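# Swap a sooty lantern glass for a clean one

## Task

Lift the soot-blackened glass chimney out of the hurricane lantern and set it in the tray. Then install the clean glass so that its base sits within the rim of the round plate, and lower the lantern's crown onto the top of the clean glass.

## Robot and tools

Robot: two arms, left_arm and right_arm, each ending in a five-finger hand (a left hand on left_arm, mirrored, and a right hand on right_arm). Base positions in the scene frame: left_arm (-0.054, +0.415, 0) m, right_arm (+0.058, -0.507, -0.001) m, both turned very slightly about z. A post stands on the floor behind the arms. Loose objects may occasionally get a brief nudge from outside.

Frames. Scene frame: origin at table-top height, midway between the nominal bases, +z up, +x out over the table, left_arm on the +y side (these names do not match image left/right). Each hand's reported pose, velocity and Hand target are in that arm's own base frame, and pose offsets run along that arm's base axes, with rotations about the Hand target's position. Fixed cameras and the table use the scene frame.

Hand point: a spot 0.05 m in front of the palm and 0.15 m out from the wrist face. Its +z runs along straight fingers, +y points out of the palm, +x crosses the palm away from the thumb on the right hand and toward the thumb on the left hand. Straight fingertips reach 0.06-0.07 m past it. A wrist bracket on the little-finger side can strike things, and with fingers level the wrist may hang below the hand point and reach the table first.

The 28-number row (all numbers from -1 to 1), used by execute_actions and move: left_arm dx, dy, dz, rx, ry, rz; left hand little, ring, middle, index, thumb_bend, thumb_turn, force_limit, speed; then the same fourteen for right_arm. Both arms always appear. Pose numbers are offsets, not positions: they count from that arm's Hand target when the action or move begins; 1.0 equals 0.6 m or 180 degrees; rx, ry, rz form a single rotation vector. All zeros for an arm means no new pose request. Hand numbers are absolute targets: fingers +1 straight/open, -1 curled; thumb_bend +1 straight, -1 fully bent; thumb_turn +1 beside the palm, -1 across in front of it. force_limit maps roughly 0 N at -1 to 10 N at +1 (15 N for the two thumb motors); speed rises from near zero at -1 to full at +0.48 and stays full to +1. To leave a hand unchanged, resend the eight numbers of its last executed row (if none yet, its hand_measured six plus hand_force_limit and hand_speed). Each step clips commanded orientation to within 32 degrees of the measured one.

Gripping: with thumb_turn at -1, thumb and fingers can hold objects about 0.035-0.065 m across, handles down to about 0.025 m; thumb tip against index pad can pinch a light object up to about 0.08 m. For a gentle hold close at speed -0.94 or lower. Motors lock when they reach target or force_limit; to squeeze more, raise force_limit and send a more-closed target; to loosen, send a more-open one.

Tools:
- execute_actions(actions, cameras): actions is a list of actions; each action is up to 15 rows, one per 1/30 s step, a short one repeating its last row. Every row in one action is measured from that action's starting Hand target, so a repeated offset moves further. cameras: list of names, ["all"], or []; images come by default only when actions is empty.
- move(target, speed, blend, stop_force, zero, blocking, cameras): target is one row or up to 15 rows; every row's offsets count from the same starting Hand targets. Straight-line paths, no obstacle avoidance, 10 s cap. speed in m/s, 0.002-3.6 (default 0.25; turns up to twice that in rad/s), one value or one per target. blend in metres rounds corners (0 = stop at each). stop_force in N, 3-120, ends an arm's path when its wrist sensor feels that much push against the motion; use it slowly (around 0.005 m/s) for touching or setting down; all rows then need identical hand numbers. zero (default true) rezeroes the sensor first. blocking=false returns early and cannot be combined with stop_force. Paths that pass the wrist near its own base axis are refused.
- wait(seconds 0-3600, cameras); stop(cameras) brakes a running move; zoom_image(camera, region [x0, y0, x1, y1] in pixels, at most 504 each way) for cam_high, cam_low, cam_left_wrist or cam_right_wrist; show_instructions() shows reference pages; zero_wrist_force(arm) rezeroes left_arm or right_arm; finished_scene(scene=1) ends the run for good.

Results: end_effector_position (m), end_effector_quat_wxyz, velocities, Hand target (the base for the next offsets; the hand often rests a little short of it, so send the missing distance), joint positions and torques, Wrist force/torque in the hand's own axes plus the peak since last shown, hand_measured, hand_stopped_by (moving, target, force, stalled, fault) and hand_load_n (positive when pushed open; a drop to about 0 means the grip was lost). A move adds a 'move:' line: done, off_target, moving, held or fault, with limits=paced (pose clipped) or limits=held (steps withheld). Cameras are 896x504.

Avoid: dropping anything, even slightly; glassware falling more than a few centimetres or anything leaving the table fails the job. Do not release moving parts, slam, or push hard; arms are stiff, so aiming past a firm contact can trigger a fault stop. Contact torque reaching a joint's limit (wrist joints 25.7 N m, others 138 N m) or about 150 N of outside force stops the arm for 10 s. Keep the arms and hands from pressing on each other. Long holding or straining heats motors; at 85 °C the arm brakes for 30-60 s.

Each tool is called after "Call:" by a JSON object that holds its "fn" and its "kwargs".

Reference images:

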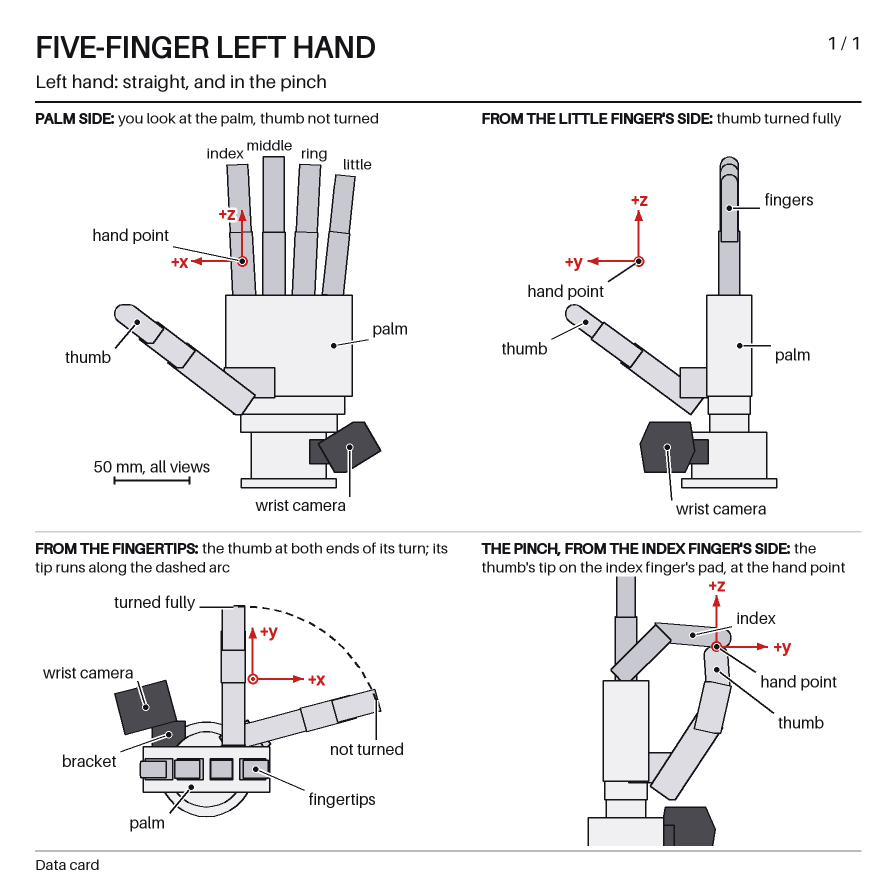

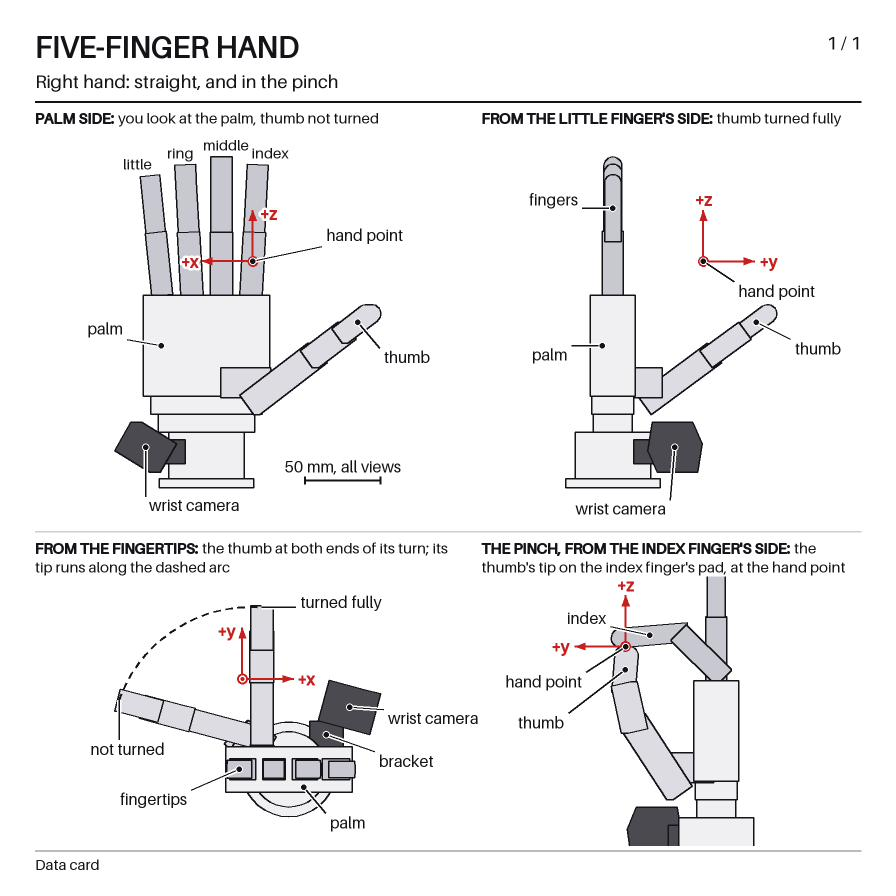

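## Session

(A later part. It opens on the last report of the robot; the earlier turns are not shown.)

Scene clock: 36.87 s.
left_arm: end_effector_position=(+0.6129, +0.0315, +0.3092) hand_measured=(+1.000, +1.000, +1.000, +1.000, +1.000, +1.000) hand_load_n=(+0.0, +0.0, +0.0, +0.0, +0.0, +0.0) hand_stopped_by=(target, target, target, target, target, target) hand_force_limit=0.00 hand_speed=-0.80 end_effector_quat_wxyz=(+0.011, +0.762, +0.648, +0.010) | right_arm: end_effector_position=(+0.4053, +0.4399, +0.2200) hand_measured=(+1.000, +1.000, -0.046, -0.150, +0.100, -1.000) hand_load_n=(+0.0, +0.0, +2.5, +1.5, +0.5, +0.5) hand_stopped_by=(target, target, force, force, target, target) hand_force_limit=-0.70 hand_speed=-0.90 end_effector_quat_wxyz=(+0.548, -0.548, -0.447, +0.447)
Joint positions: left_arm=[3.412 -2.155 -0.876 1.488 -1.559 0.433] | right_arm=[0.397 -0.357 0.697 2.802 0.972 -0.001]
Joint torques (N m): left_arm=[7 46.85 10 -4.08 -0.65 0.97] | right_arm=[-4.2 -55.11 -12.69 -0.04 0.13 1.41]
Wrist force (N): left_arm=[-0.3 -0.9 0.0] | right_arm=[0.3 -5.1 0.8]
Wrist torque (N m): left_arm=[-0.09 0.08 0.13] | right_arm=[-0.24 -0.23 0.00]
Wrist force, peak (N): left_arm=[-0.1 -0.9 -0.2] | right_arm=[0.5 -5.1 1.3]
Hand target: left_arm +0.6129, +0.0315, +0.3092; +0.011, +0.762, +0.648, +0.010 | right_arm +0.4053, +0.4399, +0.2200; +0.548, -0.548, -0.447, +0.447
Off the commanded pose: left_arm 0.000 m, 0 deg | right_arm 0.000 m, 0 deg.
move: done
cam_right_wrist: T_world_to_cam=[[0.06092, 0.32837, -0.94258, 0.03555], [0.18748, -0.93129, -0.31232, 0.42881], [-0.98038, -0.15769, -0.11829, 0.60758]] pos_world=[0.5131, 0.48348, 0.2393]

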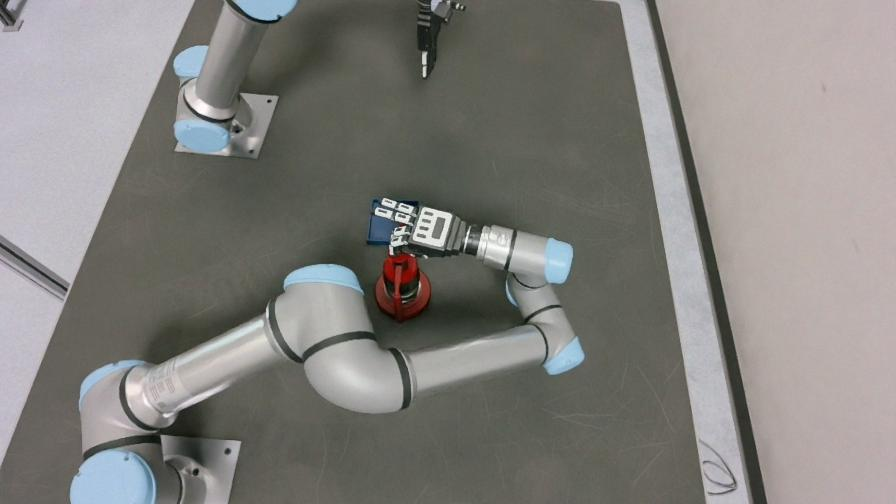

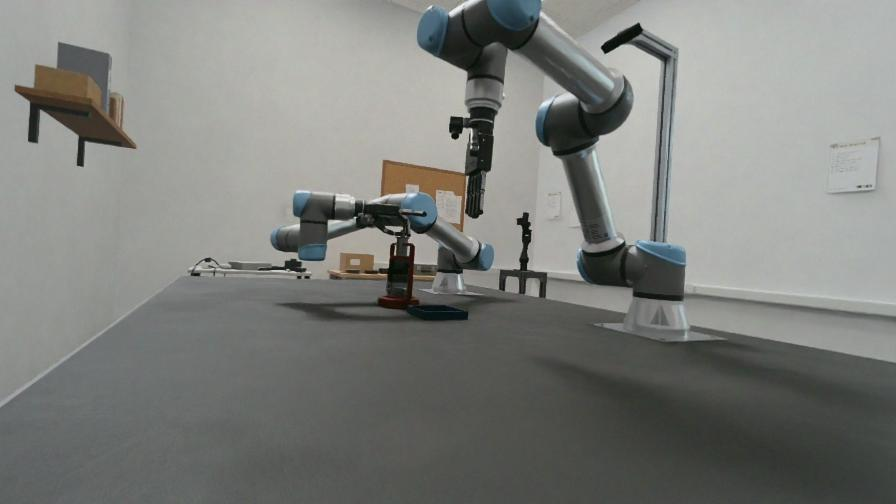

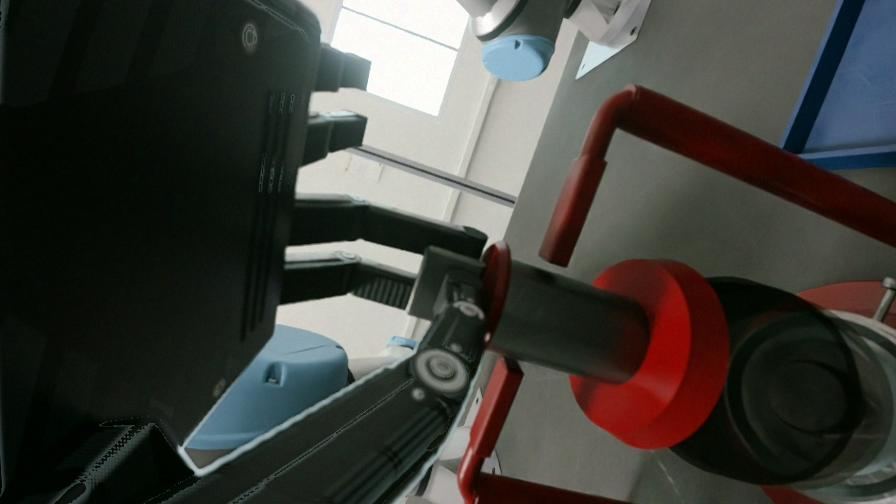

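Call:
{"fn": "move", "kwargs": {"target": [[0,0,0,0,0,0, 1,1,1,1,1,1,0,-0.8, 0,0,0,0,0,0,1,1,0.15,0.0,0.1,-1,-0.7,-0.7],[0,0,0,0,0,0, 1,1,1,1,1,1,0,-0.8, 0,0,0.0068,0,0,0,1,1,0.15,0.0,0.1,-1,-0.7,-0.7]], "speed": 0.02}}

Call:
{"fn": "move", "kwargs": {"target": [0,0,0,0,0,0, 1,1,1,1,1,1,0,-0.8, 0,0,0,0,0,0,1,1,-0.45,-0.45,0.1,-1,-0.6,-0.9], "speed": 0.01, "cameras": ["cam_low","cam_right_wrist"]}}

Call:
{"fn": "zoom_image", "kwargs": {"camera": "cam_right_wrist", "region": [300, 220, 680, 440]}}

Call:
{"fn": "zoom_image", "kwargs": {"camera": "cam_low", "region": [350, 175, 450, 265]}}

Scene clock: 38.30 s.
left_arm: end_effector_position=(+0.6129, +0.0315, +0.3092) hand_measured=(+1.000, +1.000, +1.000, +1.000, +1.000, +1.000) hand_load_n=(+0.0, +0.0, +0.0, +0.0, +0.0, +0.0) hand_stopped_by=(target, target, target, target, target, target) hand_force_limit=0.00 hand_speed=-0.80 end_effector_quat_wxyz=(+0.011, +0.762, +0.648, +0.010) | right_arm: end_effector_position=(+0.4053, +0.4399, +0.2243) hand_measured=(+1.000, +1.000, +0.150, +0.000, +0.100, -1.000) hand_load_n=(+0.0, +0.0, +0.0, +0.0, +1.0, +0.0) hand_stopped_by=(target, target, target, target, target, target) hand_force_limit=-0.70 hand_speed=-0.70 end_effector_quat_wxyz=(+0.548, -0.548, -0.447, +0.447)
Joint positions: left_arm=[3.412 -2.155 -0.876 1.488 -1.559 0.433] | right_arm=[0.397 -0.363 0.697 2.808 0.972 -0.001]
Joint torques (N m): left_arm=[6.83 46.18 9.68 -4.02 -0.63 0.84] | right_arm=[-3.92 -53.69 -26.51 0.37 -0.32 1.38]
Wrist force (N): left_arm=[-0.1 -0.9 0.0] | right_arm=[1.2 0.3 0.6]
Wrist torque (N m): left_arm=[-0.10 0.06 0.14] | right_arm=[0.01 -0.26 0.11]
Wrist force, peak (N): left_arm=[0.0 -0.9 0.0] | right_arm=[0.5 -5.2 1.1]
Hand target: left_arm +0.6129, +0.0315, +0.3092; +0.011, +0.762, +0.648, +0.010 | right_arm +0.4053, +0.4399, +0.2241; +0.548, -0.548, -0.447, +0.447
Off the commanded pose: left_arm 0.000 m, 0 deg | right_arm 0.000 m, 0 deg.
move: done

Scene clock: 39.43 s.
left_arm: end_effector_position=(+0.6129, +0.0315, +0.3092) hand_measured=(+1.000, +1.000, +1.000, +1.000, +1.000, +1.000) hand_load_n=(+0.0, +0.0, +0.0, +0.0, +0.0, +0.0) hand_stopped_by=(target, target, target, target, target, target) hand_force_limit=0.00 hand_speed=-0.80 end_effector_quat_wxyz=(+0.011, +0.762, +0.648, +0.010) | right_arm: end_effector_position=(+0.4053, +0.4399, +0.2241) hand_measured=(+1.000, +1.000, -0.090, -0.156, +0.100, -1.000) hand_load_n=(+0.0, +0.0, +2.0, +4.0, +1.0, +0.0) hand_stopped_by=(target, target, force, force, target, target) hand_force_limit=-0.60 hand_speed=-0.90 end_effector_quat_wxyz=(+0.548, -0.548, -0.447, +0.447)
Joint positions: left_arm=[3.412 -2.155 -0.876 1.488 -1.559 0.433] | right_arm=[0.397 -0.362 0.697 2.808 0.972 -0.001]
Joint torques (N m): left_arm=[6.94 46.33 9.8 -4.02 -0.56 0.81] | right_arm=[-2.71 -53.45 -26.32 0.04 -0.82 1.42]
Wrist force (N): left_arm=[-0.2 -0.8 -0.1] | right_arm=[1.4 -3.4 6.2]
Wrist torque (N m): left_arm=[-0.09 0.07 0.14] | right_arm=[-0.30 -0.39 0.05]
Wrist force, peak (N): left_arm=[0.0 -0.9 0.0] | right_arm=[1.7 -3.6 6.2]
Hand target: left_arm +0.6129, +0.0315, +0.3092; +0.011, +0.762, +0.648, +0.010 | right_arm +0.4053, +0.4399, +0.2241; +0.548, -0.548, -0.447, +0.447
Off the commanded pose: left_arm 0.000 m, 0 deg | right_arm 0.000 m, 0 deg.
move: done
cam_right_wrist: T_world_to_cam=[[0.06092, 0.32837, -0.94258, 0.03941], [0.18748, -0.93129, -0.31232, 0.43009], [-0.98038, -0.15769, -0.11829, 0.60806]] pos_world=[0.5131, 0.48348, 0.2434]

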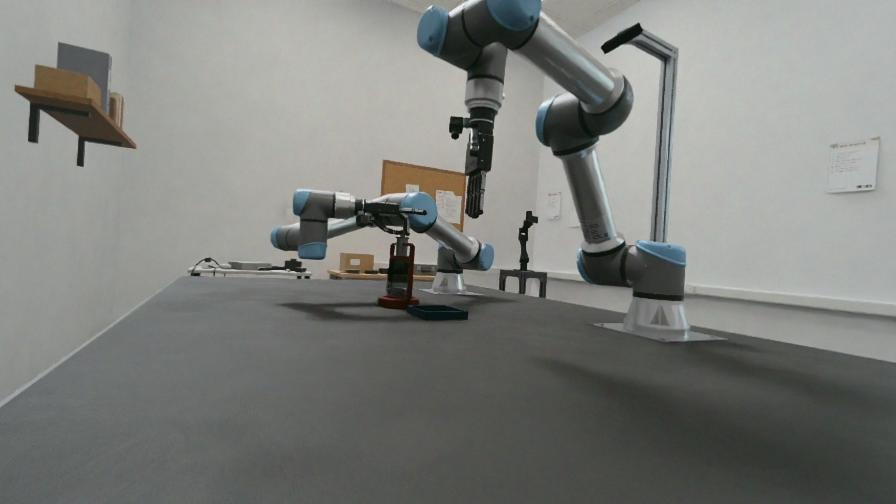

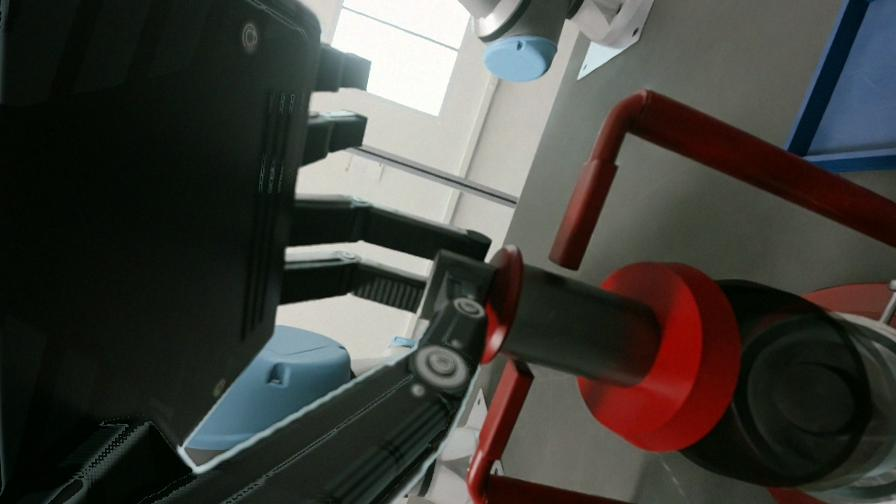

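Scaled by 1.326 from the camera's image (finer frame: 1280x720).

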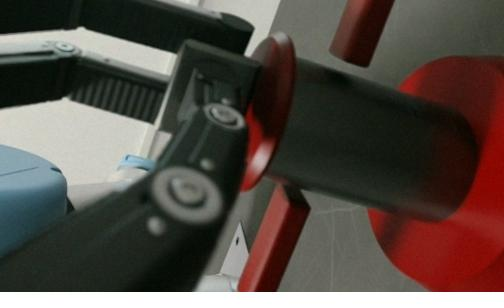

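Scaled by 5.040 from the camera's image (finer frame: 1280x720).

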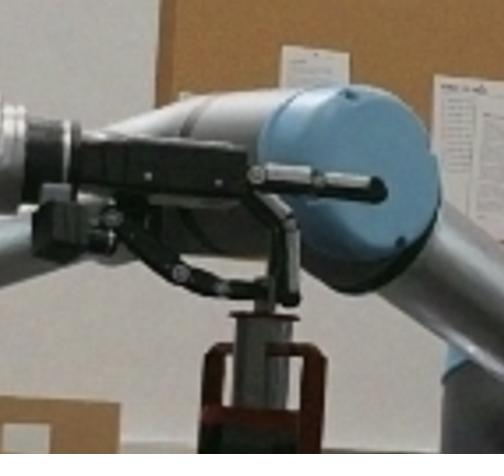

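Call:
{"fn": "move", "kwargs": {"target": [0,0,0,0,0,0, 1,1,1,1,1,1,0,-0.8, -0.0032,0.0007,0,0,0,0,1,1,-0.45,-0.45,0.1,-1,-0.6,-0.9], "speed": 0.005}}

Call:
{"fn": "move", "kwargs": {"target": [0,0,0,0,0,0, 1,1,1,1,1,1,0,-0.8, 0,0,0,0,0,0,1,1,-0.46,-0.46,-0.1,-1,-0.5,-0.92], "speed": 0.01, "cameras": ["cam_low","cam_right_wrist"]}}

Call:
{"fn": "zoom_image", "kwargs": {"camera": "cam_right_wrist", "region": [300, 220, 680, 440]}}

Scene clock: 40.50 s.
left_arm: end_effector_position=(+0.6129, +0.0315, +0.3092) hand_measured=(+1.000, +1.000, +1.000, +1.000, +1.000, +1.000) hand_load_n=(+0.0, +0.0, +0.0, +0.0, +0.0, +0.0) hand_stopped_by=(target, target, target, target, target, target) hand_force_limit=0.00 hand_speed=-0.80 end_effector_quat_wxyz=(+0.011, +0.762, +0.648, +0.010) | right_arm: end_effector_position=(+0.4034, +0.4403, +0.2241) hand_measured=(+1.000, +1.000, -0.092, -0.156, +0.100, -1.000) hand_load_n=(+0.0, +0.0, +0.0, +0.0, +2.0, -0.5) hand_stopped_by=(target, target, force, force, target, target) hand_force_limit=-0.60 hand_speed=-0.90 end_effector_quat_wxyz=(+0.548, -0.548, -0.447, +0.447)
Joint positions: left_arm=[3.412 -2.155 -0.876 1.488 -1.559 0.433] | right_arm=[0.398 -0.367 0.707 2.803 0.97 -0.001]
Joint torques (N m): left_arm=[6.9 46.75 9.78 -3.96 -0.58 0.87] | right_arm=[24.69 -57.28 -19.14 -1.07 -1.64 1.49]
Wrist force (N): left_arm=[-0.1 -0.8 0.0] | right_arm=[0.3 -5.0 -27.2]
Wrist torque (N m): left_arm=[-0.09 0.06 0.14] | right_arm=[0.18 0.25 0.01]
Wrist force, peak (N): left_arm=[-0.2 -1.0 0.0] | right_arm=[0.4 -5.3 -27.2]
Hand target: left_arm +0.6129, +0.0315, +0.3092; +0.011, +0.762, +0.648, +0.010 | right_arm +0.4034, +0.4403, +0.2241; +0.548, -0.548, -0.447, +0.447
Off the commanded pose: left_arm 0.000 m, 0 deg | right_arm 0.000 m, 0 deg.
move: done

Scene clock: 41.00 s.
left_arm: end_effector_position=(+0.6129, +0.0315, +0.3092) hand_measured=(+1.000, +1.000, +1.000, +1.000, +1.000, +1.000) hand_load_n=(+0.0, -0.5, +0.0, +0.0, +0.0, +0.0) hand_stopped_by=(target, target, target, target, target, target) hand_force_limit=0.00 hand_speed=-0.80 end_effector_quat_wxyz=(+0.011, +0.762, +0.648, +0.010) | right_arm: end_effector_position=(+0.4034, +0.4404, +0.2241) hand_measured=(+1.000, +1.000, -0.120, -0.178, +0.092, -1.000) hand_load_n=(+0.0, +0.0, +3.0, +2.5, +4.5, -1.0) hand_stopped_by=(target, target, force, force, force, target) hand_force_limit=-0.50 hand_speed=-0.92 end_effector_quat_wxyz=(+0.548, -0.548, -0.447, +0.447)
Joint positions: left_arm=[3.412 -2.155 -0.876 1.488 -1.559 0.433] | right_arm=[0.398 -0.367 0.707 2.803 0.97 -0.001]
Joint torques (N m): left_arm=[7.12 46.36 9.85 -3.95 -0.58 0.86] | right_arm=[22.44 -51.23 -23.64 0.71 -0.75 1.41]
Wrist force (N): left_arm=[0.1 -1.0 -0.2] | right_arm=[-0.7 -6.5 -24.2]
Wrist torque (N m): left_arm=[-0.11 0.03 0.16] | right_arm=[-0.02 0.18 -0.04]
Wrist force, peak (N): left_arm=[0.1 -1.0 -0.2] | right_arm=[0.5 -4.3 -27.7]
Hand target: left_arm +0.6129, +0.0315, +0.3092; +0.011, +0.762, +0.648, +0.010 | right_arm +0.4034, +0.4403, +0.2241; +0.548, -0.548, -0.447, +0.447
Off the commanded pose: left_arm 0.000 m, 0 deg | right_arm 0.000 m, 0 deg.
move: done
cam_right_wrist: T_world_to_cam=[[0.06092, 0.32837, -0.94258, 0.03936], [0.18748, -0.93129, -0.31232, 0.43091], [-0.98038, -0.15769, -0.11829, 0.60628]] pos_world=[0.5112, 0.48398, 0.2434]

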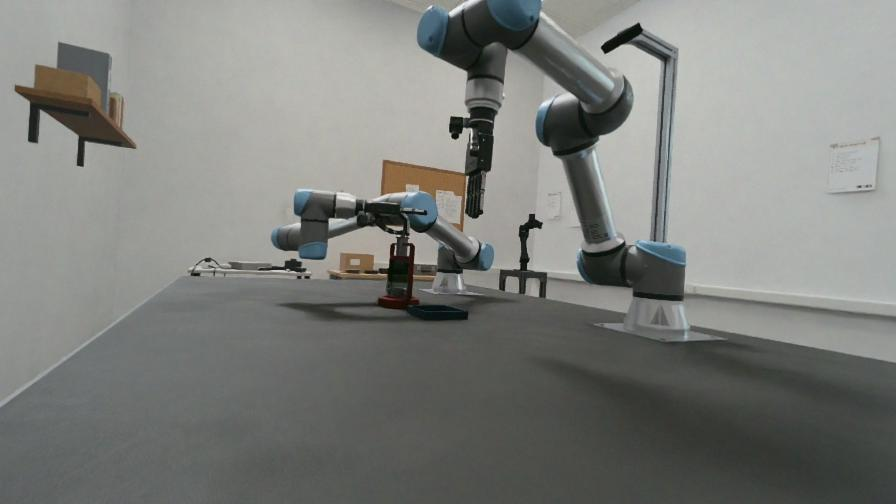

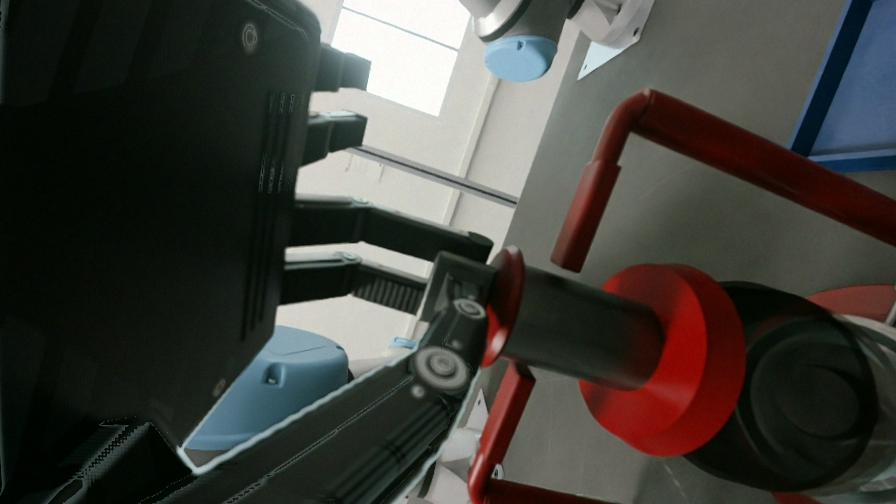

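Scaled by 1.326 from the camera's image (finer frame: 1280x720).

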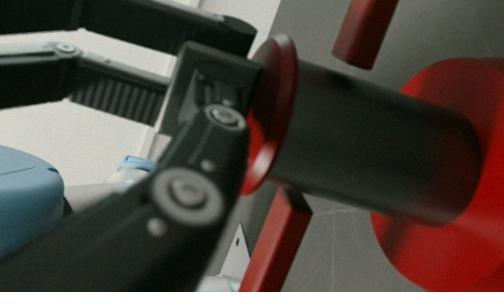

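Call:
{"fn": "move", "kwargs": {"target": [0,0,0,0,0,0, 1,1,1,1,1,1,0,-0.8, 0.0018,-0.0004,0,0,0,0,1,1,-0.46,-0.46,-0.1,-1,-0.5,-0.92], "speed": 0.005}}

Scene clock: 41.63 s.
left_arm: end_effector_position=(+0.6129, +0.0315, +0.3092) hand_measured=(+1.000, +1.000, +1.000, +1.000, +1.000, +1.000) hand_load_n=(+0.0, +0.0, +0.0, -0.5, +0.0, -0.5) hand_stopped_by=(target, target, target, target, target, target) hand_force_limit=0.00 hand_speed=-0.80 end_effector_quat_wxyz=(+0.011, +0.762, +0.648, +0.010) | right_arm: end_effector_position=(+0.4045, +0.4401, +0.2241) hand_measured=(+1.000, +1.000, -0.118, -0.178, +0.092, -1.000) hand_load_n=(+0.0, +0.0, +6.5, +6.5, +3.5, +0.0) hand_stopped_by=(target, target, force, force, force, target) hand_force_limit=-0.50 hand_speed=-0.92 end_effector_quat_wxyz=(+0.548, -0.548, -0.447, +0.447)
Joint positions: left_arm=[3.412 -2.155 -0.876 1.488 -1.559 0.433] | right_arm=[0.398 -0.364 0.701 2.806 0.971 -0.001]
Joint torques (N m): left_arm=[6.9 46.44 9.6 -3.93 -0.51 0.83] | right_arm=[-6.16 -62.61 -12.11 0.62 -0.53 1.32]
Wrist force (N): left_arm=[-0.2 -0.9 -0.2] | right_arm=[-4.4 -5.2 0.8]
Wrist torque (N m): left_arm=[-0.09 0.07 0.14] | right_arm=[-0.38 -0.15 -0.05]
Wrist force, peak (N): left_arm=[-0.2 -0.9 0.1] | right_arm=[-0.9 -6.8 -24.3]
Hand target: left_arm +0.6129, +0.0315, +0.3092; +0.011, +0.762, +0.648, +0.010 | right_arm +0.4045, +0.4401, +0.2241; +0.548, -0.548, -0.447, +0.447
Off the commanded pose: left_arm 0.000 m, 0 deg | right_arm 0.000 m, 0 deg.
move: done

Call:
{"fn": "move", "kwargs": {"target": [0,0,0,0,0,0, 1,1,1,1,1,1,0,-0.8, 0,0,0.0333,0,0,0,1,1,-0.46,-0.46,-0.1,-1,-0.5,-0.92], "speed": 0.02, "stop_force": 20, "cameras": ["cam_low","cam_high","cam_right_wrist"]}}

Call:
{"fn": "zoom_image", "kwargs": {"camera": "cam_low", "region": [350, 180, 470, 320]}}

Scene clock: 43.73 s.
left_arm: end_effector_position=(+0.6129, +0.0315, +0.3092) hand_measured=(+1.000, +1.000, +1.000, +1.000, +1.000, +1.000) hand_load_n=(+0.0, +0.0, +0.0, +0.0, +0.0, +0.0) hand_stopped_by=(target, target, target, target, target, target) hand_force_limit=0.00 hand_speed=-0.80 end_effector_quat_wxyz=(+0.011, +0.762, +0.648, +0.010) | right_arm: end_effector_position=(+0.4045, +0.4401, +0.2441) hand_measured=(+1.000, +1.000, -0.120, -0.178, +0.092, -1.000) hand_load_n=(+0.0, +0.0, +0.0, +0.0, +0.0, +0.0) hand_stopped_by=(target, target, force, force, force, target) hand_force_limit=-0.50 hand_speed=-0.92 end_effector_quat_wxyz=(+0.548, -0.548, -0.447, +0.447)
Joint positions: left_arm=[3.412 -2.155 -0.876 1.488 -1.559 0.433] | right_arm=[0.398 -0.388 0.695 2.835 0.971 -0.001]
Joint torques (N m): left_arm=[7.13 46.76 9.71 -3.89 -0.53 0.78] | right_arm=[-6.92 -53.51 -13.36 0.09 1.07 1.42]
Wrist force (N): left_arm=[-0.1 -0.7 0.0] | right_arm=[1.0 -1.0 1.3]
Wrist torque (N m): left_arm=[-0.08 0.07 0.14] | right_arm=[-0.11 -0.27 0.09]
Wrist force, peak (N): left_arm=[-0.3 -0.9 0.0] | right_arm=[-0.9 11.3 4.7]
Hand target: left_arm +0.6129, +0.0315, +0.3092; +0.011, +0.762, +0.648, +0.010 | right_arm +0.4045, +0.4401, +0.2441; +0.548, -0.548, -0.447, +0.447
Off the commanded pose: left_arm 0.000 m, 0 deg | right_arm 0.000 m, 0 deg.
move: done
cam_right_wrist: T_world_to_cam=[[0.06092, 0.32837, -0.94258, 0.05825], [0.18748, -0.93129, -0.31232, 0.43667], [-0.98038, -0.15769, -0.11829, 0.60968]] pos_world=[0.5123, 0.48368, 0.2634]
Images, in order (width x height): cam_high 896x504, cam_low 896x504, cam_right_wrist 896x504.

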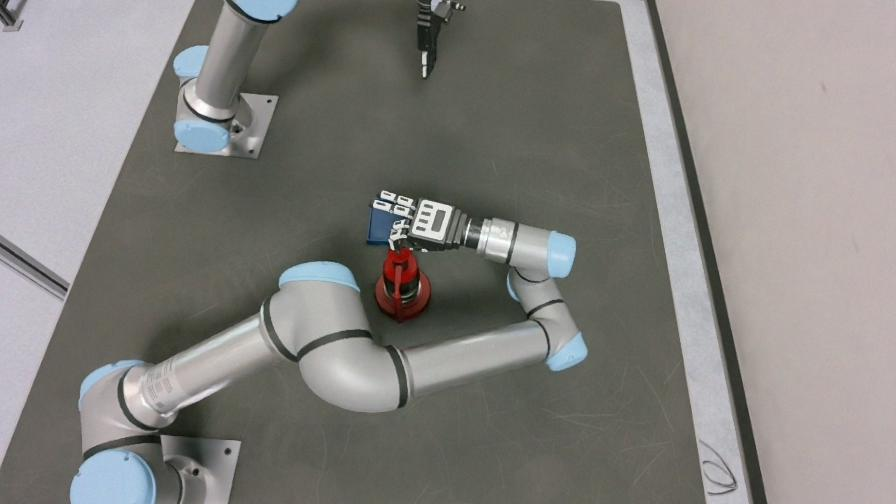

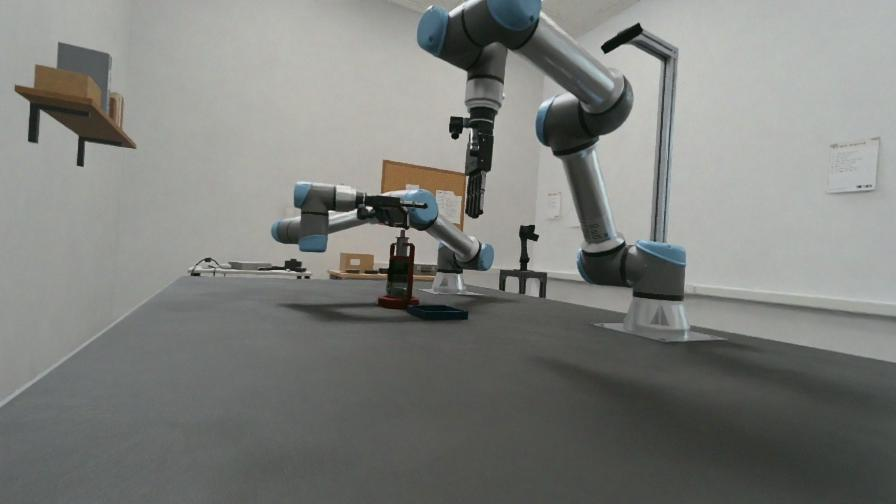

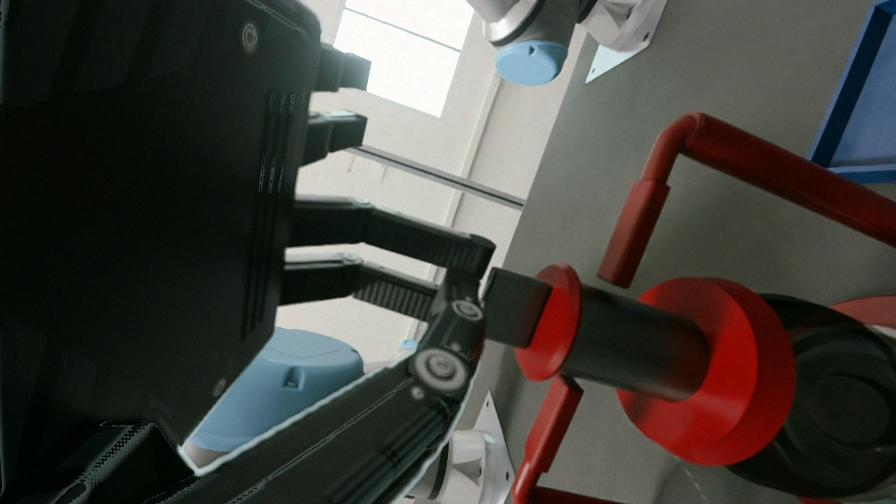

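Scaled by 3.600 from the camera's image (finer frame: 1280x720).

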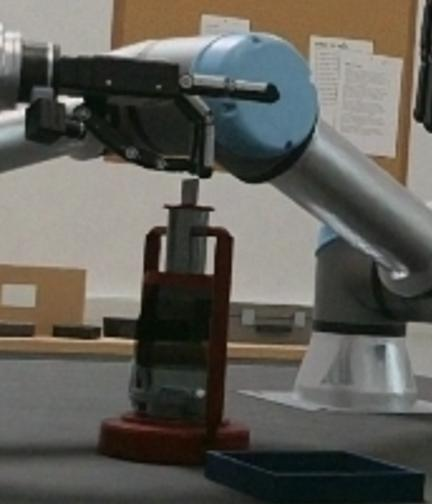

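Call:
{"fn": "move", "kwargs": {"target": [[0,0,0,0,0,0, 1,1,1,1,1,1,0,-0.8, 0,0,0,0,0,0,1,1,0.25,0.15,0.12,-1,-0.5,-0.5],[0,0,0,0,0,0, 1,1,1,1,1,1,0,-0.8, 0,0,-0.0377,0,0,0,1,1,0.25,0.15,0.12,-1,-0.5,-0.5]], "speed": 0.03}}

Call:
{"fn": "move", "kwargs": {"target": [0,0,0,0,0,0, 1,1,1,1,1,1,0,-0.8, 0,0,0,0,0,0,1,1,-0.5,-0.5,0.0,-1,0.8,-0.88], "speed": 0.01, "cameras": ["cam_low","cam_right_wrist"]}}

Call:
{"fn": "zoom_image", "kwargs": {"camera": "cam_right_wrist", "region": [300, 220, 680, 440]}}

Scene clock: 46.77 s.
left_arm: end_effector_position=(+0.6129, +0.0315, +0.3092) hand_measured=(+1.000, +1.000, +1.000, +1.000, +1.000, +1.000) hand_load_n=(+0.0, +0.0, +0.0, +0.0, +0.0, +0.0) hand_stopped_by=(target, target, target, target, target, target) hand_force_limit=0.00 hand_speed=-0.80 end_effector_quat_wxyz=(+0.011, +0.762, +0.648, +0.010) | right_arm: end_effector_position=(+0.4045, +0.4401, +0.2213) hand_measured=(+1.000, +1.000, +0.250, +0.150, +0.120, -1.000) hand_load_n=(+0.0, +0.0, +0.0, +0.0, -1.5, -3.0) hand_stopped_by=(target, target, target, target, target, target) hand_force_limit=-0.50 hand_speed=-0.50 end_effector_quat_wxyz=(+0.548, -0.548, -0.447, +0.447) end_effector_velocity=(+0.000, +0.000, +0.003) end_effector_angular_velocity=(-0.001, +0.002, -0.001)
Joint positions: left_arm=[3.412 -2.155 -0.876 1.488 -1.559 0.433] | right_arm=[0.398 -0.361 0.702 2.802 0.971 -0.001]
Joint velocities: left_arm=[within noise] | right_arm=[-0.001 -0.003 0 0.005 0 0]
Joint torques (N m): left_arm=[6.97 46.63 9.66 -3.89 -0.59 0.85] | right_arm=[8.85 -65.51 -15.28 1 1.06 1.06]
Wrist force (N): left_arm=[0.0 -0.8 -0.1] | right_arm=[4.7 -5.5 -14.9]
Wrist torque (N m): left_arm=[-0.07 0.04 0.15] | right_arm=[-0.01 -0.15 0.05]
Wrist force, peak (N): left_arm=[-0.2 -1.0 0.2] | right_arm=[4.8 -5.9 -15.6]
Hand target: left_arm +0.6129, +0.0315, +0.3092; +0.011, +0.762, +0.648, +0.010 | right_arm +0.4045, +0.4401, +0.2215; +0.548, -0.548, -0.447, +0.447
Off the commanded pose: left_arm 0.000 m, 0 deg | right_arm 0.000 m, 0 deg.
move: done

Scene clock: 48.17 s.
left_arm: end_effector_position=(+0.6129, +0.0315, +0.3092) hand_measured=(+1.000, +1.000, +1.000, +1.000, +1.000, +1.000) hand_load_n=(+0.0, +0.0, +0.0, +0.0, +0.0, +0.0) hand_stopped_by=(target, target, target, target, target, target) hand_force_limit=0.00 hand_speed=-0.80 end_effector_quat_wxyz=(+0.011, +0.762, +0.648, +0.010) | right_arm: end_effector_position=(+0.4045, +0.4401, +0.2215) hand_measured=(+1.000, +1.000, -0.124, -0.182, +0.016, -1.000) hand_load_n=(+0.0, +0.0, +11.0, +8.5, +13.5, -3.0) hand_stopped_by=(target, target, force, force, force, target) hand_force_limit=0.80 hand_speed=-0.88 end_effector_quat_wxyz=(+0.548, -0.548, -0.447, +0.447)
Joint positions: left_arm=[3.412 -2.155 -0.876 1.488 -1.559 0.433] | right_arm=[0.398 -0.361 0.702 2.802 0.971 -0.001]
Joint torques (N m): left_arm=[6.86 46.81 9.75 -3.87 -0.49 0.74] | right_arm=[7.47 -67.36 -24.46 1.22 0.71 1.02]
Wrist force (N): left_arm=[-0.1 -0.9 0.1] | right_arm=[3.8 -0.6 -1.9]
Wrist torque (N m): left_arm=[-0.10 0.07 0.14] | right_arm=[-0.10 -0.35 -0.02]
Wrist force, peak (N): left_arm=[-0.3 -0.9 0.0] | right_arm=[5.4 9.9 -16.8]
Hand target: left_arm +0.6129, +0.0315, +0.3092; +0.011, +0.762, +0.648, +0.010 | right_arm +0.4045, +0.4401, +0.2215; +0.548, -0.548, -0.447, +0.447
Off the commanded pose: left_arm 0.000 m, 0 deg | right_arm 0.000 m, 0 deg.
move: done
cam_right_wrist: T_world_to_cam=[[0.06088, 0.32837, -0.94259, 0.03697], [0.18757, -0.93128, -0.31232, 0.42957], [-0.98036, -0.15778, -0.11829, 0.60694]] pos_world=[0.5122, 0.48368, 0.2408]

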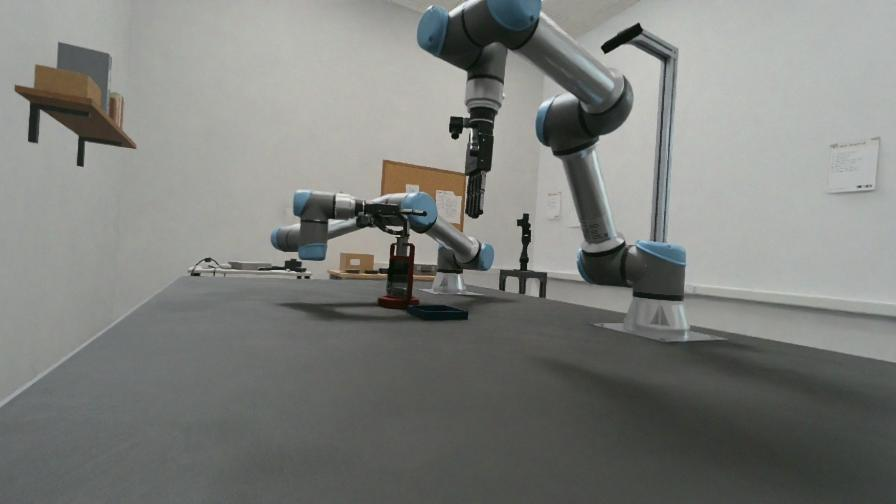

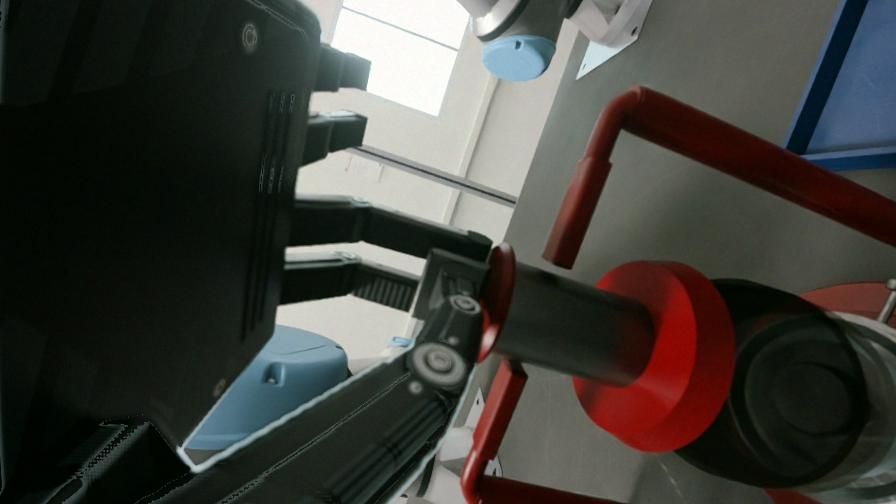

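Scaled by 1.326 from the camera's image (finer frame: 1280x720).

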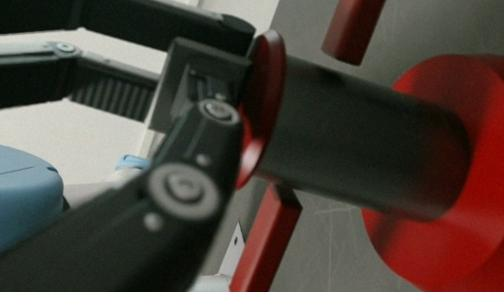

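Call:
{"fn": "move", "kwargs": {"target": [0,0,0,0,0,0, 1,1,1,1,1,1,0,-0.8, 0,0,0.0083,0,0,0,1,1,-0.5,-0.5,0.0,-1,0.8,-0.88], "speed": 0.01, "cameras": ["cam_low","cam_right_wrist"]}}

Call:
{"fn": "zoom_image", "kwargs": {"camera": "cam_right_wrist", "region": [300, 220, 680, 440]}}

Scene clock: 49.03 s.
left_arm: end_effector_position=(+0.6129, +0.0315, +0.3092) hand_measured=(+1.000, +1.000, +1.000, +1.000, +1.000, +1.000) hand_load_n=(+0.0, +0.0, +0.0, +0.0, -0.5, +0.0) hand_stopped_by=(target, target, target, target, target, target) hand_force_limit=0.00 hand_speed=-0.80 end_effector_quat_wxyz=(+0.011, +0.762, +0.648, +0.010) | right_arm: end_effector_position=(+0.4045, +0.4401, +0.2266) hand_measured=(+1.000, +1.000, -0.124, -0.182, +0.018, -1.000) hand_load_n=(+0.0, +0.0, +10.5, +8.5, +13.5, -2.5) hand_stopped_by=(target, target, force, force, force, target) hand_force_limit=0.80 hand_speed=-0.88 end_effector_quat_wxyz=(+0.548, -0.548, -0.447, +0.447)
Joint positions: left_arm=[3.412 -2.155 -0.876 1.488 -1.559 0.433] | right_arm=[0.398 -0.367 0.701 2.809 0.971 -0.001]
Joint torques (N m): left_arm=[6.55 46.44 10.09 -3.88 -0.44 0.67] | right_arm=[-0.94 -63.63 -26.38 3.05 0.51 0.99]
Wrist force (N): left_arm=[0.1 -1.0 0.0] | right_arm=[3.7 11.2 -0.4]
Wrist torque (N m): left_arm=[-0.11 0.03 0.16] | right_arm=[0.41 -0.40 0.21]
Wrist force, peak (N): left_arm=[0.0 -1.0 -0.1] | right_arm=[3.6 11.3 -0.1]
Hand target: left_arm +0.6129, +0.0315, +0.3092; +0.011, +0.762, +0.648, +0.010 | right_arm +0.4045, +0.4401, +0.2265; +0.548, -0.548, -0.447, +0.447
Off the commanded pose: left_arm 0.000 m, 0 deg | right_arm 0.000 m, 0 deg.
move: done
cam_right_wrist: T_world_to_cam=[[0.06092, 0.32837, -0.94258, 0.04176], [0.18748, -0.93129, -0.31232, 0.43122], [-0.98038, -0.15769, -0.11829, 0.60751]] pos_world=[0.5122, 0.48368, 0.2459]

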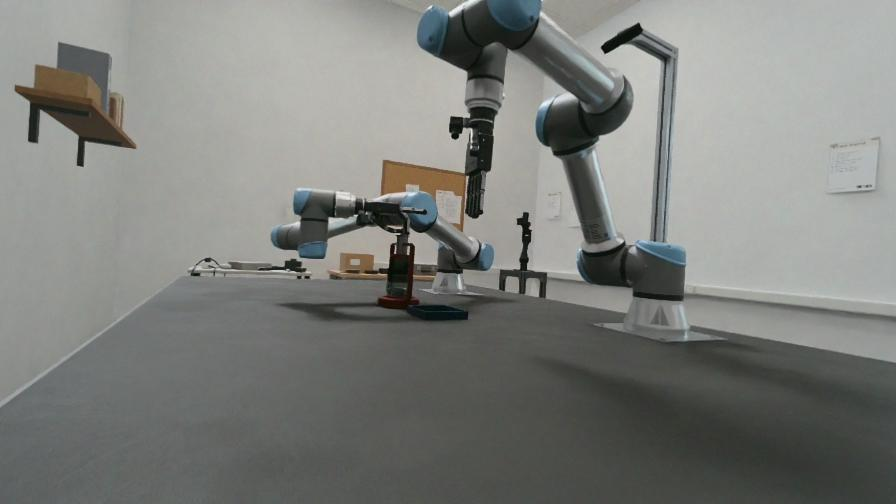

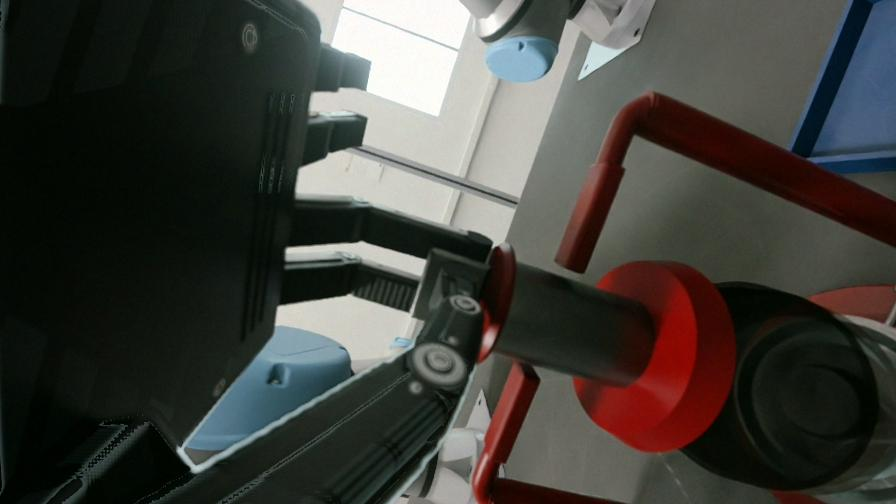

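Scaled by 1.326 from the camera's image (finer frame: 1280x720).

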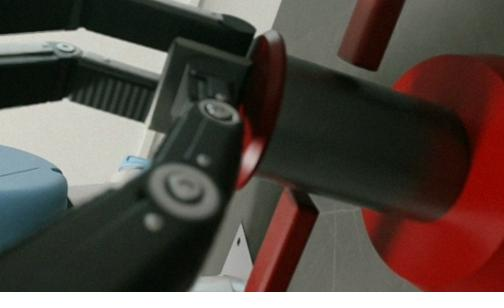

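Call:
{"fn": "move", "kwargs": {"target": [0,0,0,0,0,0, 1,1,1,1,1,1,0,-0.8, 0,0,0.0167,0,0,0,1,1,-0.5,-0.5,0.0,-1,0.8,-0.88], "speed": 0.01, "cameras": ["cam_low","cam_right_wrist"]}}

Call:
{"fn": "zoom_image", "kwargs": {"camera": "cam_right_wrist", "region": [420, 200, 880, 500]}}

Call:
{"fn": "zoom_image", "kwargs": {"camera": "cam_low", "region": [350, 200, 450, 320]}}

Scene clock: 50.40 s.
left_arm: end_effector_position=(+0.6129, +0.0315, +0.3092) hand_measured=(+1.000, +1.000, +1.000, +1.000, +1.000, +1.000) hand_load_n=(+0.0, +0.0, +0.0, +0.0, +0.0, +0.0) hand_stopped_by=(target, target, target, target, target, target) hand_force_limit=0.00 hand_speed=-0.80 end_effector_quat_wxyz=(+0.011, +0.762, +0.648, +0.010) | right_arm: end_effector_position=(+0.4045, +0.4401, +0.2366) hand_measured=(+1.000, +1.000, -0.124, -0.182, +0.018, -1.000) hand_load_n=(+0.0, +0.0, +10.0, +8.5, +14.0, -3.0) hand_stopped_by=(target, target, force, force, force, target) hand_force_limit=0.80 hand_speed=-0.88 end_effector_quat_wxyz=(+0.548, -0.548, -0.447, +0.447)
Joint positions: left_arm=[3.412 -2.155 -0.876 1.488 -1.559 0.433] | right_arm=[0.398 -0.379 0.698 2.824 0.971 -0.001]
Joint torques (N m): left_arm=[6.61 46.78 10.12 -3.87 -0.46 0.72] | right_arm=[-3.01 -64.39 -26.82 3.52 0.1 1]
Wrist force (N): left_arm=[-0.1 -0.7 0.0] | right_arm=[2.8 13.9 0.4]
Wrist torque (N m): left_arm=[-0.08 0.05 0.14] | right_arm=[0.45 -0.37 0.26]
Wrist force, peak (N): left_arm=[-0.3 -1.0 -0.1] | right_arm=[3.1 14.1 0.5]
Hand target: left_arm +0.6129, +0.0315, +0.3092; +0.011, +0.762, +0.648, +0.010 | right_arm +0.4045, +0.4401, +0.2365; +0.548, -0.548, -0.447, +0.447
Off the commanded pose: left_arm 0.000 m, 0 deg | right_arm 0.000 m, 0 deg.
move: done
cam_right_wrist: T_world_to_cam=[[0.06092, 0.32837, -0.94258, 0.05118], [0.18748, -0.93129, -0.31232, 0.43433], [-0.98038, -0.15769, -0.11829, 0.60879]] pos_world=[0.5123, 0.48368, 0.2559]

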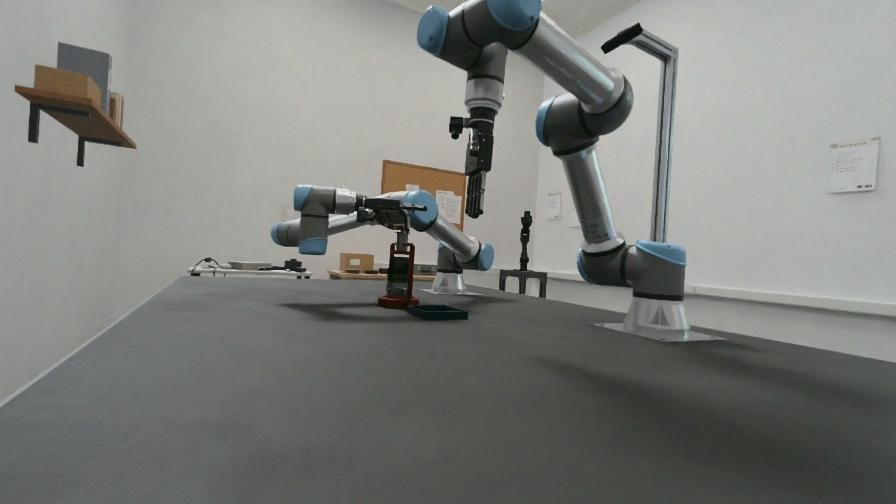

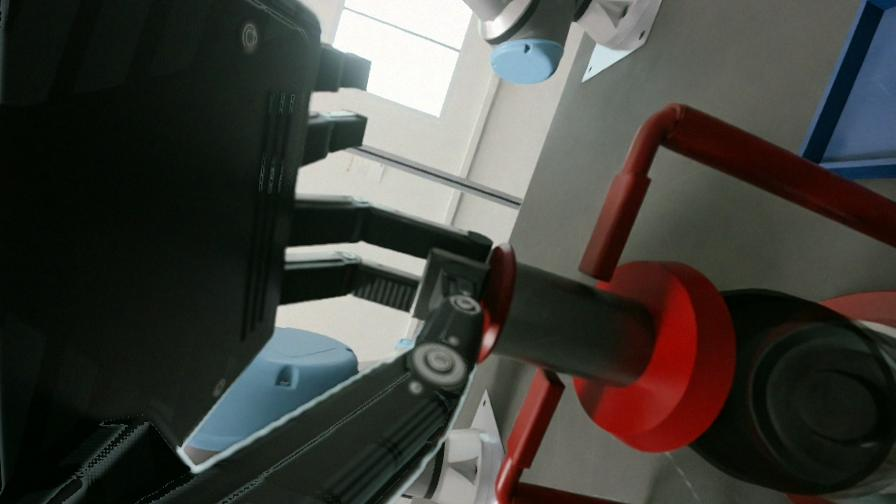

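Scaled by 1.096 from the camera's image (finer frame: 1280x720).

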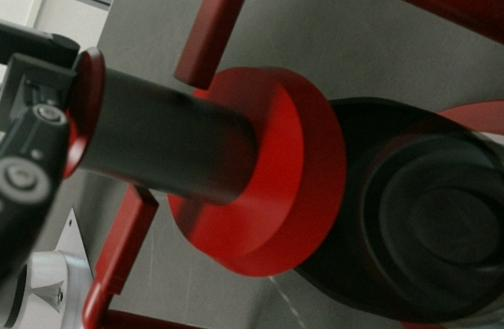

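Scaled by 4.200 from the camera's image (finer frame: 1280x720).

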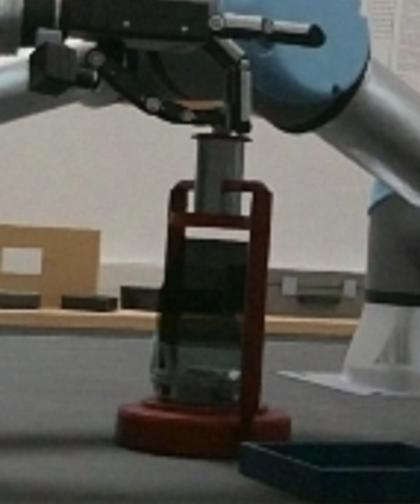

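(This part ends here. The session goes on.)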